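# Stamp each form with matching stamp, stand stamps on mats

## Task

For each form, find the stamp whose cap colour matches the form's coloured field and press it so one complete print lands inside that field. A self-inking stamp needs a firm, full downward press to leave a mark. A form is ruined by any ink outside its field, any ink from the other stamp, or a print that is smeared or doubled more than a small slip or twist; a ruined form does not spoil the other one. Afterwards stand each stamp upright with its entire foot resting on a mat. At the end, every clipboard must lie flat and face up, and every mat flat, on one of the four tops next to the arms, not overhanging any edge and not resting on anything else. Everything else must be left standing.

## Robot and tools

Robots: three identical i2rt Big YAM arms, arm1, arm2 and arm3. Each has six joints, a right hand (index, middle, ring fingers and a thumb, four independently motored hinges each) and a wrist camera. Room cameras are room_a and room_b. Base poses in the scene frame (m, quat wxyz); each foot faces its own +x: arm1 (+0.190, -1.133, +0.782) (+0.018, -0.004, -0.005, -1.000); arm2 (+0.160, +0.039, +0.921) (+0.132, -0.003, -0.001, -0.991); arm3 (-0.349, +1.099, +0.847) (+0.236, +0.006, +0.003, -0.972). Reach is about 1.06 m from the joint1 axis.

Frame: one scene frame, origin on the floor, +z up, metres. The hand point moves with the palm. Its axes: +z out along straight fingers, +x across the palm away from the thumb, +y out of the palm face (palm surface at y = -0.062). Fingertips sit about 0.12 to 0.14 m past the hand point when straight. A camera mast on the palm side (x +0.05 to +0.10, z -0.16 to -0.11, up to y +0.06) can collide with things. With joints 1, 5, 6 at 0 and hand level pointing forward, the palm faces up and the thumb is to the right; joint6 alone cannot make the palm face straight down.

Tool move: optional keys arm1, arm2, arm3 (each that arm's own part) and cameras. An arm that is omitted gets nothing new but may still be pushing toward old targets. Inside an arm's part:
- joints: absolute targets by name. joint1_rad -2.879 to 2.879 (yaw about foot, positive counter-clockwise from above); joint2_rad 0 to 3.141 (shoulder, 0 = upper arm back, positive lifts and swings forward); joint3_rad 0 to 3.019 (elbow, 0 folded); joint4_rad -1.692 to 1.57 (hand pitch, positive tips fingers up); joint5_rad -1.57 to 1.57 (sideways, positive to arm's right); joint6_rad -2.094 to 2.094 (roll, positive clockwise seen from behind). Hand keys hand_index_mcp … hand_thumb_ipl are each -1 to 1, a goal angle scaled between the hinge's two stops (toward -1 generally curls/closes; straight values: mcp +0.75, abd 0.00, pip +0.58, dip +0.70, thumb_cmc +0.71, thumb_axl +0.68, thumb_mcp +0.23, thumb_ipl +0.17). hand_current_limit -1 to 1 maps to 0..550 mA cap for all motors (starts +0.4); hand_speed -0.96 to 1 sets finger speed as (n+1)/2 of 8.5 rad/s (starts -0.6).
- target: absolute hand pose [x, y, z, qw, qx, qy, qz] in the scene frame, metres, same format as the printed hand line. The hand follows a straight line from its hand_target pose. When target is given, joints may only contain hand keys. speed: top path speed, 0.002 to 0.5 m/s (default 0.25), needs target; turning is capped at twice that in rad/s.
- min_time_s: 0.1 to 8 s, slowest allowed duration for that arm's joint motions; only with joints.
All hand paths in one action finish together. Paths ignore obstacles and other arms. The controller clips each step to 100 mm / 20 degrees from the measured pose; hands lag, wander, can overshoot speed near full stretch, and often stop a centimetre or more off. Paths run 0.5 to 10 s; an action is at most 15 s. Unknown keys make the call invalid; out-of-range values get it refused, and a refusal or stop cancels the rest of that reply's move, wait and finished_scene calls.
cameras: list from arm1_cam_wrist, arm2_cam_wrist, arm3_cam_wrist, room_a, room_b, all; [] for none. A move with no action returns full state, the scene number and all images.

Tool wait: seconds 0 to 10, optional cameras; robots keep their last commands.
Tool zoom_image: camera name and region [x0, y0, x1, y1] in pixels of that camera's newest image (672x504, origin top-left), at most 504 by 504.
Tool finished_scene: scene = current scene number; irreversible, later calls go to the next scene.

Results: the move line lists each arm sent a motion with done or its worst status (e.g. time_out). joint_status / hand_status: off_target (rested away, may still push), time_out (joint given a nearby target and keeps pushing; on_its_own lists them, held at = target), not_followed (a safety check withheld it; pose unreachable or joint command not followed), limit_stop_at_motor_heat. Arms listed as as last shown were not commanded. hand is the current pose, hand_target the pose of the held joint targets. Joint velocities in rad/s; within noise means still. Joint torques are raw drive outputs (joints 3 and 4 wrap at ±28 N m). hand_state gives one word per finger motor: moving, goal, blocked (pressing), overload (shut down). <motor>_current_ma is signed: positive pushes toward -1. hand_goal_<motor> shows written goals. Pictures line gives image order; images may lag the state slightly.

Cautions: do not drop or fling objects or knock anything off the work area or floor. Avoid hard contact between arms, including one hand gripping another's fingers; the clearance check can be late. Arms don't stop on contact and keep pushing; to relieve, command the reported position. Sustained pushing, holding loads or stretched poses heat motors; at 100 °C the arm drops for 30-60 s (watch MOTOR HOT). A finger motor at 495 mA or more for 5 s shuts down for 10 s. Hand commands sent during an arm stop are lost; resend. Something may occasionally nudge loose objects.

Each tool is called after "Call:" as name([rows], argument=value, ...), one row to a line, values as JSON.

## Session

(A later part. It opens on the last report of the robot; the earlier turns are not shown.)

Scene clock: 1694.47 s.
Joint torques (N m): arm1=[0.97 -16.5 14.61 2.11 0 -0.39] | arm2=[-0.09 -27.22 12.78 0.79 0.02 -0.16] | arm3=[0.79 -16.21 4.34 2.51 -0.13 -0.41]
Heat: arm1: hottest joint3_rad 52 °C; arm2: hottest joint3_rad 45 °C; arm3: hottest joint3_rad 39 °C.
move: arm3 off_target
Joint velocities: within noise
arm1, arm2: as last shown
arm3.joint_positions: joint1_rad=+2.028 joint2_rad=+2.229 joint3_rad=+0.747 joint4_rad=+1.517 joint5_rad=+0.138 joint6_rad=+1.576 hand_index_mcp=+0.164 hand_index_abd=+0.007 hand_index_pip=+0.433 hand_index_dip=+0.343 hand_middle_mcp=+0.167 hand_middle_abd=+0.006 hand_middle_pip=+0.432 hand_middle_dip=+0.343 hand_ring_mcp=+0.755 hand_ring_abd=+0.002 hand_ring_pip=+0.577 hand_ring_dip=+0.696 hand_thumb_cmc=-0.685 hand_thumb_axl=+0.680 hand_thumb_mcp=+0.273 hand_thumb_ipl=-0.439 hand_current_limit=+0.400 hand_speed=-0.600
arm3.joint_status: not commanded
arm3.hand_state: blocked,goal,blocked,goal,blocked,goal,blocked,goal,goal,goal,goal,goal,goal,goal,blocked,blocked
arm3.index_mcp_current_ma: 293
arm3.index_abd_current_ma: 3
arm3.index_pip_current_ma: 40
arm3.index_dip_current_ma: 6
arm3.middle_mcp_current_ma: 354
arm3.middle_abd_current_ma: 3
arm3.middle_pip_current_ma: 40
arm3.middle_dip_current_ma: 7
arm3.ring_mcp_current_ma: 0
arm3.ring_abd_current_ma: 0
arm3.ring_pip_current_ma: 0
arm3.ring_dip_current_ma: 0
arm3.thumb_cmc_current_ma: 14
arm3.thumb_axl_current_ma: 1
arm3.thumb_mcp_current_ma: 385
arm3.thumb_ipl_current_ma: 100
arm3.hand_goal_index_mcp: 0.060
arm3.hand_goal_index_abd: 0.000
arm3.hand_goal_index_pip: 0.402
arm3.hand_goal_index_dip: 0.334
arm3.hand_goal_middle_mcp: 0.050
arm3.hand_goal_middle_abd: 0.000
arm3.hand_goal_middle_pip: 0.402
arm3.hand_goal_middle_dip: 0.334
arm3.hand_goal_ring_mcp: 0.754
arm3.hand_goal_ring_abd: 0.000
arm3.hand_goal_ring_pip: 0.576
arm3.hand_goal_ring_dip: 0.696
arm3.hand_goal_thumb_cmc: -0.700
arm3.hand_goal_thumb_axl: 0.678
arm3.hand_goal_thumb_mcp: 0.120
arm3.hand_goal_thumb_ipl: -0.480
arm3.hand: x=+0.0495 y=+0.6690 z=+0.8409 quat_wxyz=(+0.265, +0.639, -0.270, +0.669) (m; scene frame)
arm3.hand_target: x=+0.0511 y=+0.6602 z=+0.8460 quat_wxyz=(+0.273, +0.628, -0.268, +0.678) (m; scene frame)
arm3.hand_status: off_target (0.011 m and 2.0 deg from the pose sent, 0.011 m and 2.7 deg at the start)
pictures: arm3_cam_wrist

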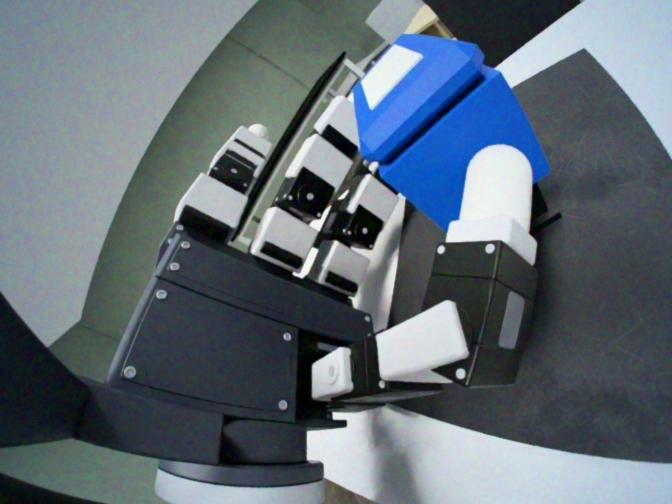

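Call:
move(arm3={"joints":{"hand_index_mcp":0.15,"hand_middle_mcp":0.13,"hand_thumb_mcp":0.21}})

Call:
move(arm3={"joints":{"hand_index_mcp":0.25,"hand_middle_mcp":0.22,"hand_thumb_mcp":0.30}})

Call:
move(arm3={"joints":{"hand_index_mcp":0.438,"hand_middle_mcp":0.438,"hand_thumb_mcp":0.506}})

Call:
move(arm3={"target":[0.0515,0.660,1.15,0.2727,0.6274,-0.2676,0.6786],"speed":0.1}, cameras=["arm3_cam_wrist","room_a","room_b"])

Scene clock: 1700.40 s.
Joint torques (N m): arm1=[0.97 -16.44 14.61 2.1 0 -0.4] | arm2=[-0.09 -27.22 12.77 0.79 0.02 -0.16] | arm3=[0.91 -16.15 4.3 2.51 -0.11 -0.4]
Heat: arm1: hottest joint3_rad 52 °C; arm2: hottest joint3_rad 45 °C; arm3: hottest joint3_rad 39 °C.
move: arm3 off_target
Joint velocities: within noise
arm1, arm2: as last shown
arm3.joint_positions: joint1_rad=+2.028 joint2_rad=+2.230 joint3_rad=+0.748 joint4_rad=+1.517 joint5_rad=+0.138 joint6_rad=+1.575 hand_index_mcp=+0.172 hand_index_abd=+0.007 hand_index_pip=+0.429 hand_index_dip=+0.343 hand_middle_mcp=+0.173 hand_middle_abd=+0.006 hand_middle_pip=+0.432 hand_middle_dip=+0.343 hand_ring_mcp=+0.755 hand_ring_abd=+0.002 hand_ring_pip=+0.577 hand_ring_dip=+0.696 hand_thumb_cmc=-0.685 hand_thumb_axl=+0.680 hand_thumb_mcp=+0.279 hand_thumb_ipl=-0.439 hand_current_limit=+0.400 hand_speed=-0.600
arm3.joint_status: hand_index_mcp off_target (ended at +0.172, target +0.150); hand_middle_mcp off_target (ended at +0.173, target +0.130); hand_thumb_mcp off_target (ended at +0.279, target +0.210)
arm3.hand_state: blocked,goal,blocked,goal,blocked,goal,blocked,goal,goal,goal,goal,goal,goal,goal,blocked,blocked
arm3.index_mcp_current_ma: 26
arm3.index_abd_current_ma: 3
arm3.index_pip_current_ma: 33
arm3.index_dip_current_ma: 6
arm3.middle_mcp_current_ma: 75
arm3.middle_abd_current_ma: 3
arm3.middle_pip_current_ma: 40
arm3.middle_dip_current_ma: 7
arm3.ring_mcp_current_ma: 0
arm3.ring_abd_current_ma: 0
arm3.ring_pip_current_ma: 0
arm3.ring_dip_current_ma: 0
arm3.thumb_cmc_current_ma: 14
arm3.thumb_axl_current_ma: 1
arm3.thumb_mcp_current_ma: 213
arm3.thumb_ipl_current_ma: 99
arm3.hand_goal_index_mcp: 0.150
arm3.hand_goal_index_abd: 0.000
arm3.hand_goal_index_pip: 0.402
arm3.hand_goal_index_dip: 0.334
arm3.hand_goal_middle_mcp: 0.130
arm3.hand_goal_middle_abd: 0.000
arm3.hand_goal_middle_pip: 0.402
arm3.hand_goal_middle_dip: 0.334
arm3.hand_goal_ring_mcp: 0.754
arm3.hand_goal_ring_abd: 0.000
arm3.hand_goal_ring_pip: 0.576
arm3.hand_goal_ring_dip: 0.696
arm3.hand_goal_thumb_cmc: -0.700
arm3.hand_goal_thumb_axl: 0.678
arm3.hand_goal_thumb_mcp: 0.210
arm3.hand_goal_thumb_ipl: -0.480
arm3.hand: x=+0.0497 y=+0.6690 z=+0.8409 quat_wxyz=(+0.265, +0.639, -0.270, +0.669) (m; scene frame)
arm3.hand_target: x=+0.0513 y=+0.6602 z=+0.8462 quat_wxyz=(+0.273, +0.627, -0.268, +0.679) (m; scene frame)
arm3.hand_status: not commanded
pictures: none

Scene clock: 1700.97 s.
Joint torques (N m): arm1=[0.91 -16.44 14.63 2.11 0.01 -0.39] | arm2=[-0.09 -27.22 12.78 0.79 0.02 -0.16] | arm3=[1.03 -16.32 4.14 2.51 -0.1 -0.4]
Heat: arm1: hottest joint3_rad 52 °C; arm2: hottest joint3_rad 45 °C; arm3: hottest joint3_rad 39 °C.
move: arm3 done
Joint velocities: within noise
arm1.joint_positions: joint1_rad=+0.402 joint2_rad=+1.861 joint3_rad=+1.549 joint4_rad=+0.310 joint5_rad=+0.638 joint6_rad=+1.541 hand_index_mcp=+0.341 hand_index_abd=+0.007 hand_index_pip=+0.143 hand_index_dip=+0.337 hand_middle_mcp=+0.341 hand_middle_abd=+0.005 hand_middle_pip=+0.143 hand_middle_dip=+0.337 hand_ring_mcp=+0.754 hand_ring_abd=+0.002 hand_ring_pip=+0.577 hand_ring_dip=+0.696 hand_thumb_cmc=-0.742 hand_thumb_axl=+0.679 hand_thumb_mcp=+0.037 hand_thumb_ipl=+0.062 hand_current_limit=+0.400 hand_speed=-0.600
arm1.joint_status: not commanded
arm1.hand_state: goal,goal,goal,goal,goal,goal,goal,goal,goal,goal,goal,goal,goal,goal,goal,goal
arm1.index_mcp_current_ma: -3
arm1.index_abd_current_ma: 24
arm1.index_pip_current_ma: 9
arm1.index_dip_current_ma: 10
arm1.middle_mcp_current_ma: -3
arm1.middle_abd_current_ma: 17
arm1.middle_pip_current_ma: 9
arm1.middle_dip_current_ma: 9
arm1.ring_mcp_current_ma: 0
arm1.ring_abd_current_ma: 7
arm1.ring_pip_current_ma: 2
arm1.ring_dip_current_ma: 0
arm1.thumb_cmc_current_ma: 31
arm1.thumb_axl_current_ma: 4
arm1.thumb_mcp_current_ma: -13
arm1.thumb_ipl_current_ma: 9
arm1.hand_goal_index_mcp: 0.342
arm1.hand_goal_index_abd: 0.000
arm1.hand_goal_index_pip: 0.140
arm1.hand_goal_index_dip: 0.334
arm1.hand_goal_middle_mcp: 0.342
arm1.hand_goal_middle_abd: 0.000
arm1.hand_goal_middle_pip: 0.140
arm1.hand_goal_middle_dip: 0.334
arm1.hand_goal_ring_mcp: 0.754
arm1.hand_goal_ring_abd: 0.000
arm1.hand_goal_ring_pip: 0.576
arm1.hand_goal_ring_dip: 0.696
arm1.hand_goal_thumb_cmc: -0.750
arm1.hand_goal_thumb_axl: 0.678
arm1.hand_goal_thumb_mcp: 0.040
arm1.hand_goal_thumb_ipl: 0.060
arm1.hand: x=-0.5336 y=-1.2792 z=+1.1252 quat_wxyz=(+0.704, -0.063, -0.703, -0.077) (m; scene frame)
arm1.hand_target: x=-0.5375 y=-1.2788 z=+1.1615 quat_wxyz=(+0.721, -0.071, -0.685, -0.072) (m; scene frame)
arm1.hand_status: not commanded
arm2: as last shown
arm3.joint_positions: joint1_rad=+2.027 joint2_rad=+2.231 joint3_rad=+0.750 joint4_rad=+1.517 joint5_rad=+0.137 joint6_rad=+1.575 hand_index_mcp=+0.248 hand_index_abd=+0.007 hand_index_pip=+0.405 hand_index_dip=+0.337 hand_middle_mcp=+0.219 hand_middle_abd=+0.006 hand_middle_pip=+0.405 hand_middle_dip=+0.337 hand_ring_mcp=+0.755 hand_ring_abd=+0.002 hand_ring_pip=+0.577 hand_ring_dip=+0.696 hand_thumb_cmc=-0.685 hand_thumb_axl=+0.680 hand_thumb_mcp=+0.301 hand_thumb_ipl=-0.476 hand_current_limit=+0.400 hand_speed=-0.600
arm3.joint_status: all done
arm3.hand_state: goal,goal,goal,goal,goal,goal,goal,goal,goal,goal,goal,goal,goal,goal,goal,goal
arm3.index_mcp_current_ma: -1
arm3.index_abd_current_ma: 3
arm3.index_pip_current_ma: 1
arm3.index_dip_current_ma: 1
arm3.middle_mcp_current_ma: 0
arm3.middle_abd_current_ma: 3
arm3.middle_pip_current_ma: 1
arm3.middle_dip_current_ma: 1
arm3.ring_mcp_current_ma: 0
arm3.ring_abd_current_ma: 0
arm3.ring_pip_current_ma: 0
arm3.ring_dip_current_ma: 0
arm3.thumb_cmc_current_ma: 14
arm3.thumb_axl_current_ma: 1
arm3.thumb_mcp_current_ma: 0
arm3.thumb_ipl_current_ma: 2
arm3.hand_goal_index_mcp: 0.250
arm3.hand_goal_index_abd: 0.000
arm3.hand_goal_index_pip: 0.402
arm3.hand_goal_index_dip: 0.334
arm3.hand_goal_middle_mcp: 0.220
arm3.hand_goal_middle_abd: 0.000
arm3.hand_goal_middle_pip: 0.402
arm3.hand_goal_middle_dip: 0.334
arm3.hand_goal_ring_mcp: 0.754
arm3.hand_goal_ring_abd: 0.000
arm3.hand_goal_ring_pip: 0.576
arm3.hand_goal_ring_dip: 0.696
arm3.hand_goal_thumb_cmc: -0.700
arm3.hand_goal_thumb_axl: 0.678
arm3.hand_goal_thumb_mcp: 0.300
arm3.hand_goal_thumb_ipl: -0.480
arm3.hand: x=+0.0501 y=+0.6682 z=+0.8410 quat_wxyz=(+0.265, +0.639, -0.270, +0.670) (m; scene frame)
arm3.hand_target: x=+0.0512 y=+0.6602 z=+0.8461 quat_wxyz=(+0.273, +0.627, -0.268, +0.678) (m; scene frame)
arm3.hand_status: not commanded
pictures: none

Scene clock: 1701.60 s.
Joint torques (N m): arm1=[0.97 -16.56 14.63 2.07 0 -0.4] | arm2=[-0.09 -27.22 12.78 0.79 0.02 -0.16] | arm3=[1.03 -16.32 4.15 2.54 -0.07 -0.36]
Heat: arm1: hottest joint3_rad 52 °C; arm2: hottest joint3_rad 45 °C; arm3: hottest joint3_rad 39 °C.
move: arm3 done
Joint velocities: within noise
arm1: as last shown
arm2.joint_positions: joint1_rad=+0.705 joint2_rad=+2.125 joint3_rad=+1.575 joint4_rad=+0.560 joint5_rad=+1.300 joint6_rad=+1.506 hand_index_mcp=+0.341 hand_index_abd=+0.006 hand_index_pip=+0.142 hand_index_dip=+0.337 hand_middle_mcp=+0.341 hand_middle_abd=+0.010 hand_middle_pip=+0.142 hand_middle_dip=+0.336 hand_ring_mcp=+0.755 hand_ring_abd=+0.002 hand_ring_pip=+0.577 hand_ring_dip=+0.696 hand_thumb_cmc=-0.679 hand_thumb_axl=+0.684 hand_thumb_mcp=+0.038 hand_thumb_ipl=+0.062 hand_current_limit=+0.400 hand_speed=-0.600
arm2.joint_status: not commanded
arm2.hand_state: goal,goal,goal,goal,goal,goal,goal,goal,goal,goal,goal,goal,blocked,goal,goal,goal
arm2.index_mcp_current_ma: -1
arm2.index_abd_current_ma: 9
arm2.index_pip_current_ma: 3
arm2.index_dip_current_ma: 4
arm2.middle_mcp_current_ma: -1
arm2.middle_abd_current_ma: 16
arm2.middle_pip_current_ma: 3
arm2.middle_dip_current_ma: 3
arm2.ring_mcp_current_ma: 1
arm2.ring_abd_current_ma: 2
arm2.ring_pip_current_ma: 1
arm2.ring_dip_current_ma: 0
arm2.thumb_cmc_current_ma: 49
arm2.thumb_axl_current_ma: 12
arm2.thumb_mcp_current_ma: -4
arm2.thumb_ipl_current_ma: 2
arm2.hand_goal_index_mcp: 0.342
arm2.hand_goal_index_abd: 0.000
arm2.hand_goal_index_pip: 0.140
arm2.hand_goal_index_dip: 0.334
arm2.hand_goal_middle_mcp: 0.342
arm2.hand_goal_middle_abd: 0.000
arm2.hand_goal_middle_pip: 0.140
arm2.hand_goal_middle_dip: 0.334
arm2.hand_goal_ring_mcp: 0.754
arm2.hand_goal_ring_abd: 0.000
arm2.hand_goal_ring_pip: 0.576
arm2.hand_goal_ring_dip: 0.696
arm2.hand_goal_thumb_cmc: -0.700
arm2.hand_goal_thumb_axl: 0.678
arm2.hand_goal_thumb_mcp: 0.040
arm2.hand_goal_thumb_ipl: 0.060
arm2.hand: x=-0.3586 y=-0.3829 z=+1.1257 quat_wxyz=(+0.697, -0.098, -0.698, -0.134) (m; scene frame)
arm2.hand_target: x=-0.3641 y=-0.3854 z=+1.1546 quat_wxyz=(+0.705, -0.118, -0.689, -0.119) (m; scene frame)
arm2.hand_status: not commanded
arm3.joint_positions: joint1_rad=+2.026 joint2_rad=+2.231 joint3_rad=+0.750 joint4_rad=+1.517 joint5_rad=+0.137 joint6_rad=+1.575 hand_index_mcp=+0.435 hand_index_abd=+0.007 hand_index_pip=+0.404 hand_index_dip=+0.336 hand_middle_mcp=+0.435 hand_middle_abd=+0.006 hand_middle_pip=+0.404 hand_middle_dip=+0.336 hand_ring_mcp=+0.755 hand_ring_abd=+0.002 hand_ring_pip=+0.577 hand_ring_dip=+0.696 hand_thumb_cmc=-0.685 hand_thumb_axl=+0.680 hand_thumb_mcp=+0.504 hand_thumb_ipl=-0.478 hand_current_limit=+0.400 hand_speed=-0.600
arm3.joint_status: all done
arm3.hand_state: goal,goal,goal,goal,goal,goal,goal,goal,goal,goal,goal,goal,goal,goal,goal,goal
arm3.index_mcp_current_ma: -1
arm3.index_abd_current_ma: 3
arm3.index_pip_current_ma: 1
arm3.index_dip_current_ma: 1
arm3.middle_mcp_current_ma: -1
arm3.middle_abd_current_ma: 3
arm3.middle_pip_current_ma: 1
arm3.middle_dip_current_ma: 1
arm3.ring_mcp_current_ma: 0
arm3.ring_abd_current_ma: 0
arm3.ring_pip_current_ma: 0
arm3.ring_dip_current_ma: 0
arm3.thumb_cmc_current_ma: 14
arm3.thumb_axl_current_ma: 1
arm3.thumb_mcp_current_ma: -1
arm3.thumb_ipl_current_ma: 1
arm3.hand_goal_index_mcp: 0.438
arm3.hand_goal_index_abd: 0.000
arm3.hand_goal_index_pip: 0.402
arm3.hand_goal_index_dip: 0.334
arm3.hand_goal_middle_mcp: 0.438
arm3.hand_goal_middle_abd: 0.000
arm3.hand_goal_middle_pip: 0.402
arm3.hand_goal_middle_dip: 0.334
arm3.hand_goal_ring_mcp: 0.754
arm3.hand_goal_ring_abd: 0.000
arm3.hand_goal_ring_pip: 0.576
arm3.hand_goal_ring_dip: 0.696
arm3.hand_goal_thumb_cmc: -0.700
arm3.hand_goal_thumb_axl: 0.678
arm3.hand_goal_thumb_mcp: 0.506
arm3.hand_goal_thumb_ipl: -0.480
arm3.hand: x=+0.0501 y=+0.6680 z=+0.8410 quat_wxyz=(+0.265, +0.639, -0.270, +0.670) (m; scene frame)
arm3.hand_target: x=+0.0513 y=+0.6602 z=+0.8461 quat_wxyz=(+0.273, +0.627, -0.268, +0.678) (m; scene frame)
arm3.hand_status: not commanded
pictures: none

Scene clock: 1705.40 s.
Joint torques (N m): arm1=[0.97 -16.44 14.63 2.07 0.01 -0.39] | arm2=[-0.09 -27.22 12.77 0.79 0.02 -0.16] | arm3=[1.79 -14.21 11.54 1.48 0.03 -0.36]
Heat: arm1: hottest joint3_rad 53 °C; arm2: hottest joint3_rad 45 °C; arm3: hottest joint3_rad 39 °C.
move: arm3 off_target
Joint velocities: within noise
arm1, arm2: as last shown
arm3.joint_positions: joint1_rad=+2.026 joint2_rad=+1.421 joint3_rad=+0.786 joint4_rad=+0.648 joint5_rad=+0.143 joint6_rad=+1.575 hand_index_mcp=+0.435 hand_index_abd=+0.007 hand_index_pip=+0.404 hand_index_dip=+0.336 hand_middle_mcp=+0.435 hand_middle_abd=+0.006 hand_middle_pip=+0.404 hand_middle_dip=+0.336 hand_ring_mcp=+0.755 hand_ring_abd=+0.002 hand_ring_pip=+0.577 hand_ring_dip=+0.696 hand_thumb_cmc=-0.685 hand_thumb_axl=+0.680 hand_thumb_mcp=+0.504 hand_thumb_ipl=-0.478 hand_current_limit=+0.400 hand_speed=-0.600
arm3.joint_status: not commanded
arm3.hand_state: goal,goal,goal,goal,goal,goal,goal,goal,goal,goal,goal,goal,goal,goal,goal,goal
arm3.index_mcp_current_ma: -1
arm3.index_abd_current_ma: 3
arm3.index_pip_current_ma: 1
arm3.index_dip_current_ma: 1
arm3.middle_mcp_current_ma: -1
arm3.middle_abd_current_ma: 3
arm3.middle_pip_current_ma: 1
arm3.middle_dip_current_ma: 1
arm3.ring_mcp_current_ma: 0
arm3.ring_abd_current_ma: 0
arm3.ring_pip_current_ma: 0
arm3.ring_dip_current_ma: 0
arm3.thumb_cmc_current_ma: 14
arm3.thumb_axl_current_ma: 1
arm3.thumb_mcp_current_ma: -1
arm3.thumb_ipl_current_ma: 1
arm3.hand_goal_index_mcp: 0.438
arm3.hand_goal_index_abd: 0.000
arm3.hand_goal_index_pip: 0.402
arm3.hand_goal_index_dip: 0.334
arm3.hand_goal_middle_mcp: 0.438
arm3.hand_goal_middle_abd: 0.000
arm3.hand_goal_middle_pip: 0.402
arm3.hand_goal_middle_dip: 0.334
arm3.hand_goal_ring_mcp: 0.754
arm3.hand_goal_ring_abd: 0.000
arm3.hand_goal_ring_pip: 0.576
arm3.hand_goal_ring_dip: 0.696
arm3.hand_goal_thumb_cmc: -0.700
arm3.hand_goal_thumb_axl: 0.678
arm3.hand_goal_thumb_mcp: 0.506
arm3.hand_goal_thumb_ipl: -0.480
arm3.hand: x=+0.0439 y=+0.6668 z=+1.1163 quat_wxyz=(+0.265, +0.646, -0.274, +0.661) (m; scene frame)
arm3.hand_target: x=+0.0502 y=+0.6612 z=+1.1502 quat_wxyz=(+0.273, +0.627, -0.267, +0.679) (m; scene frame)
arm3.hand_status: off_target (0.035 m and 3.2 deg from the pose sent, 0.309 m and 1.9 deg at the start)
pictures: arm3_cam_wrist, room_a, room_b

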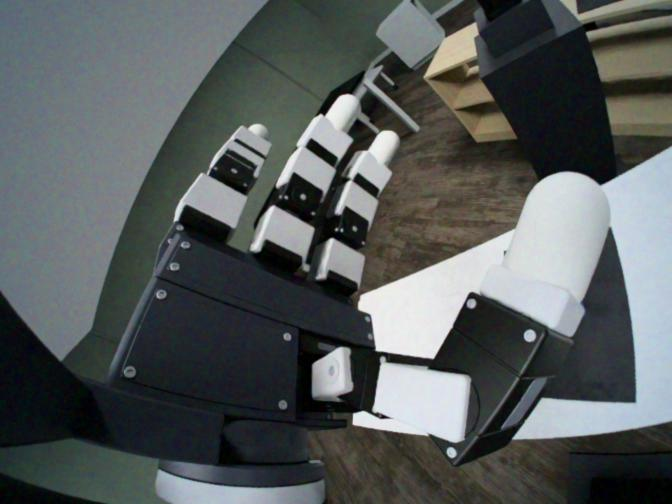

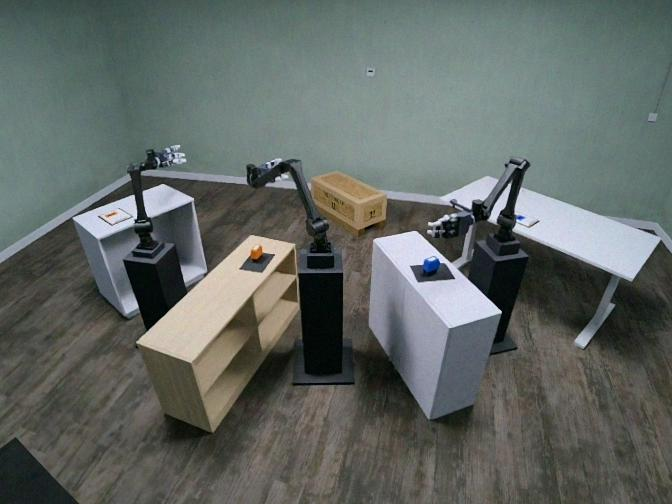

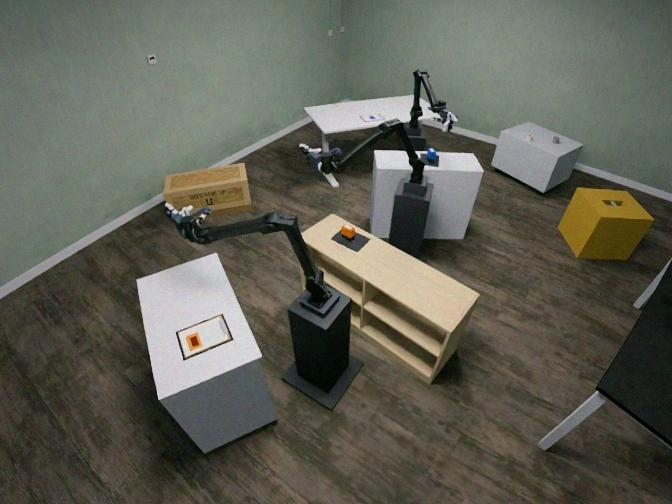

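Call:
zoom_image(camera="room_a", region=[370, 200, 560, 320])

Call:
zoom_image(camera="room_a", region=[210, 220, 310, 290])

Call:
zoom_image(camera="room_b", region=[350, 90, 480, 180])

Call:
zoom_image(camera="room_b", region=[160, 290, 260, 370])

Scaled by 2.653 from the camera's 672x504 image, which has a finer 960x720 frame.

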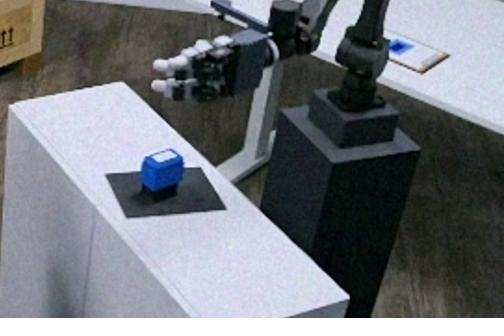

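Scaled by 5.040 from the camera's 672x504 image, which has a finer 960x720 frame.

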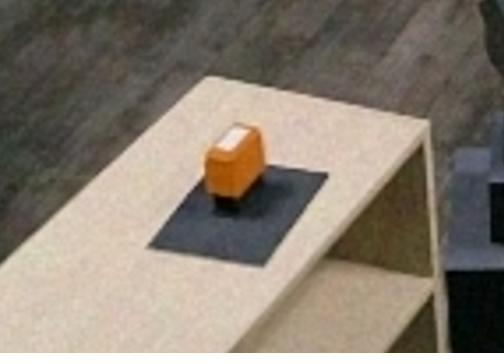

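Scaled by 3.877 from the camera's 672x504 image, which has a finer 960x720 frame.

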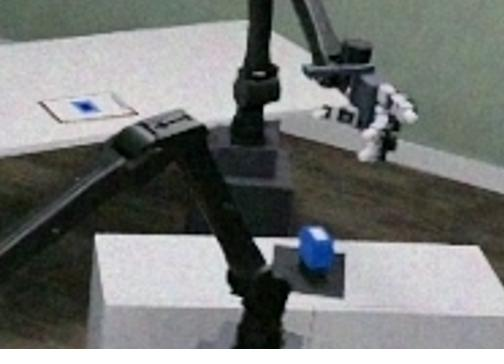

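Scaled by 5.040 from the camera's 672x504 image, which has a finer 960x720 frame.

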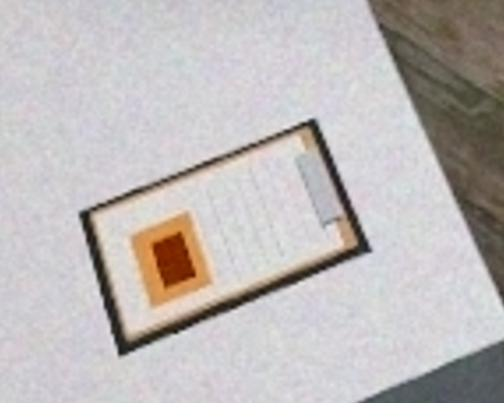

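Call:
finished_scene(scene=2)

The scene is finished: the task was done.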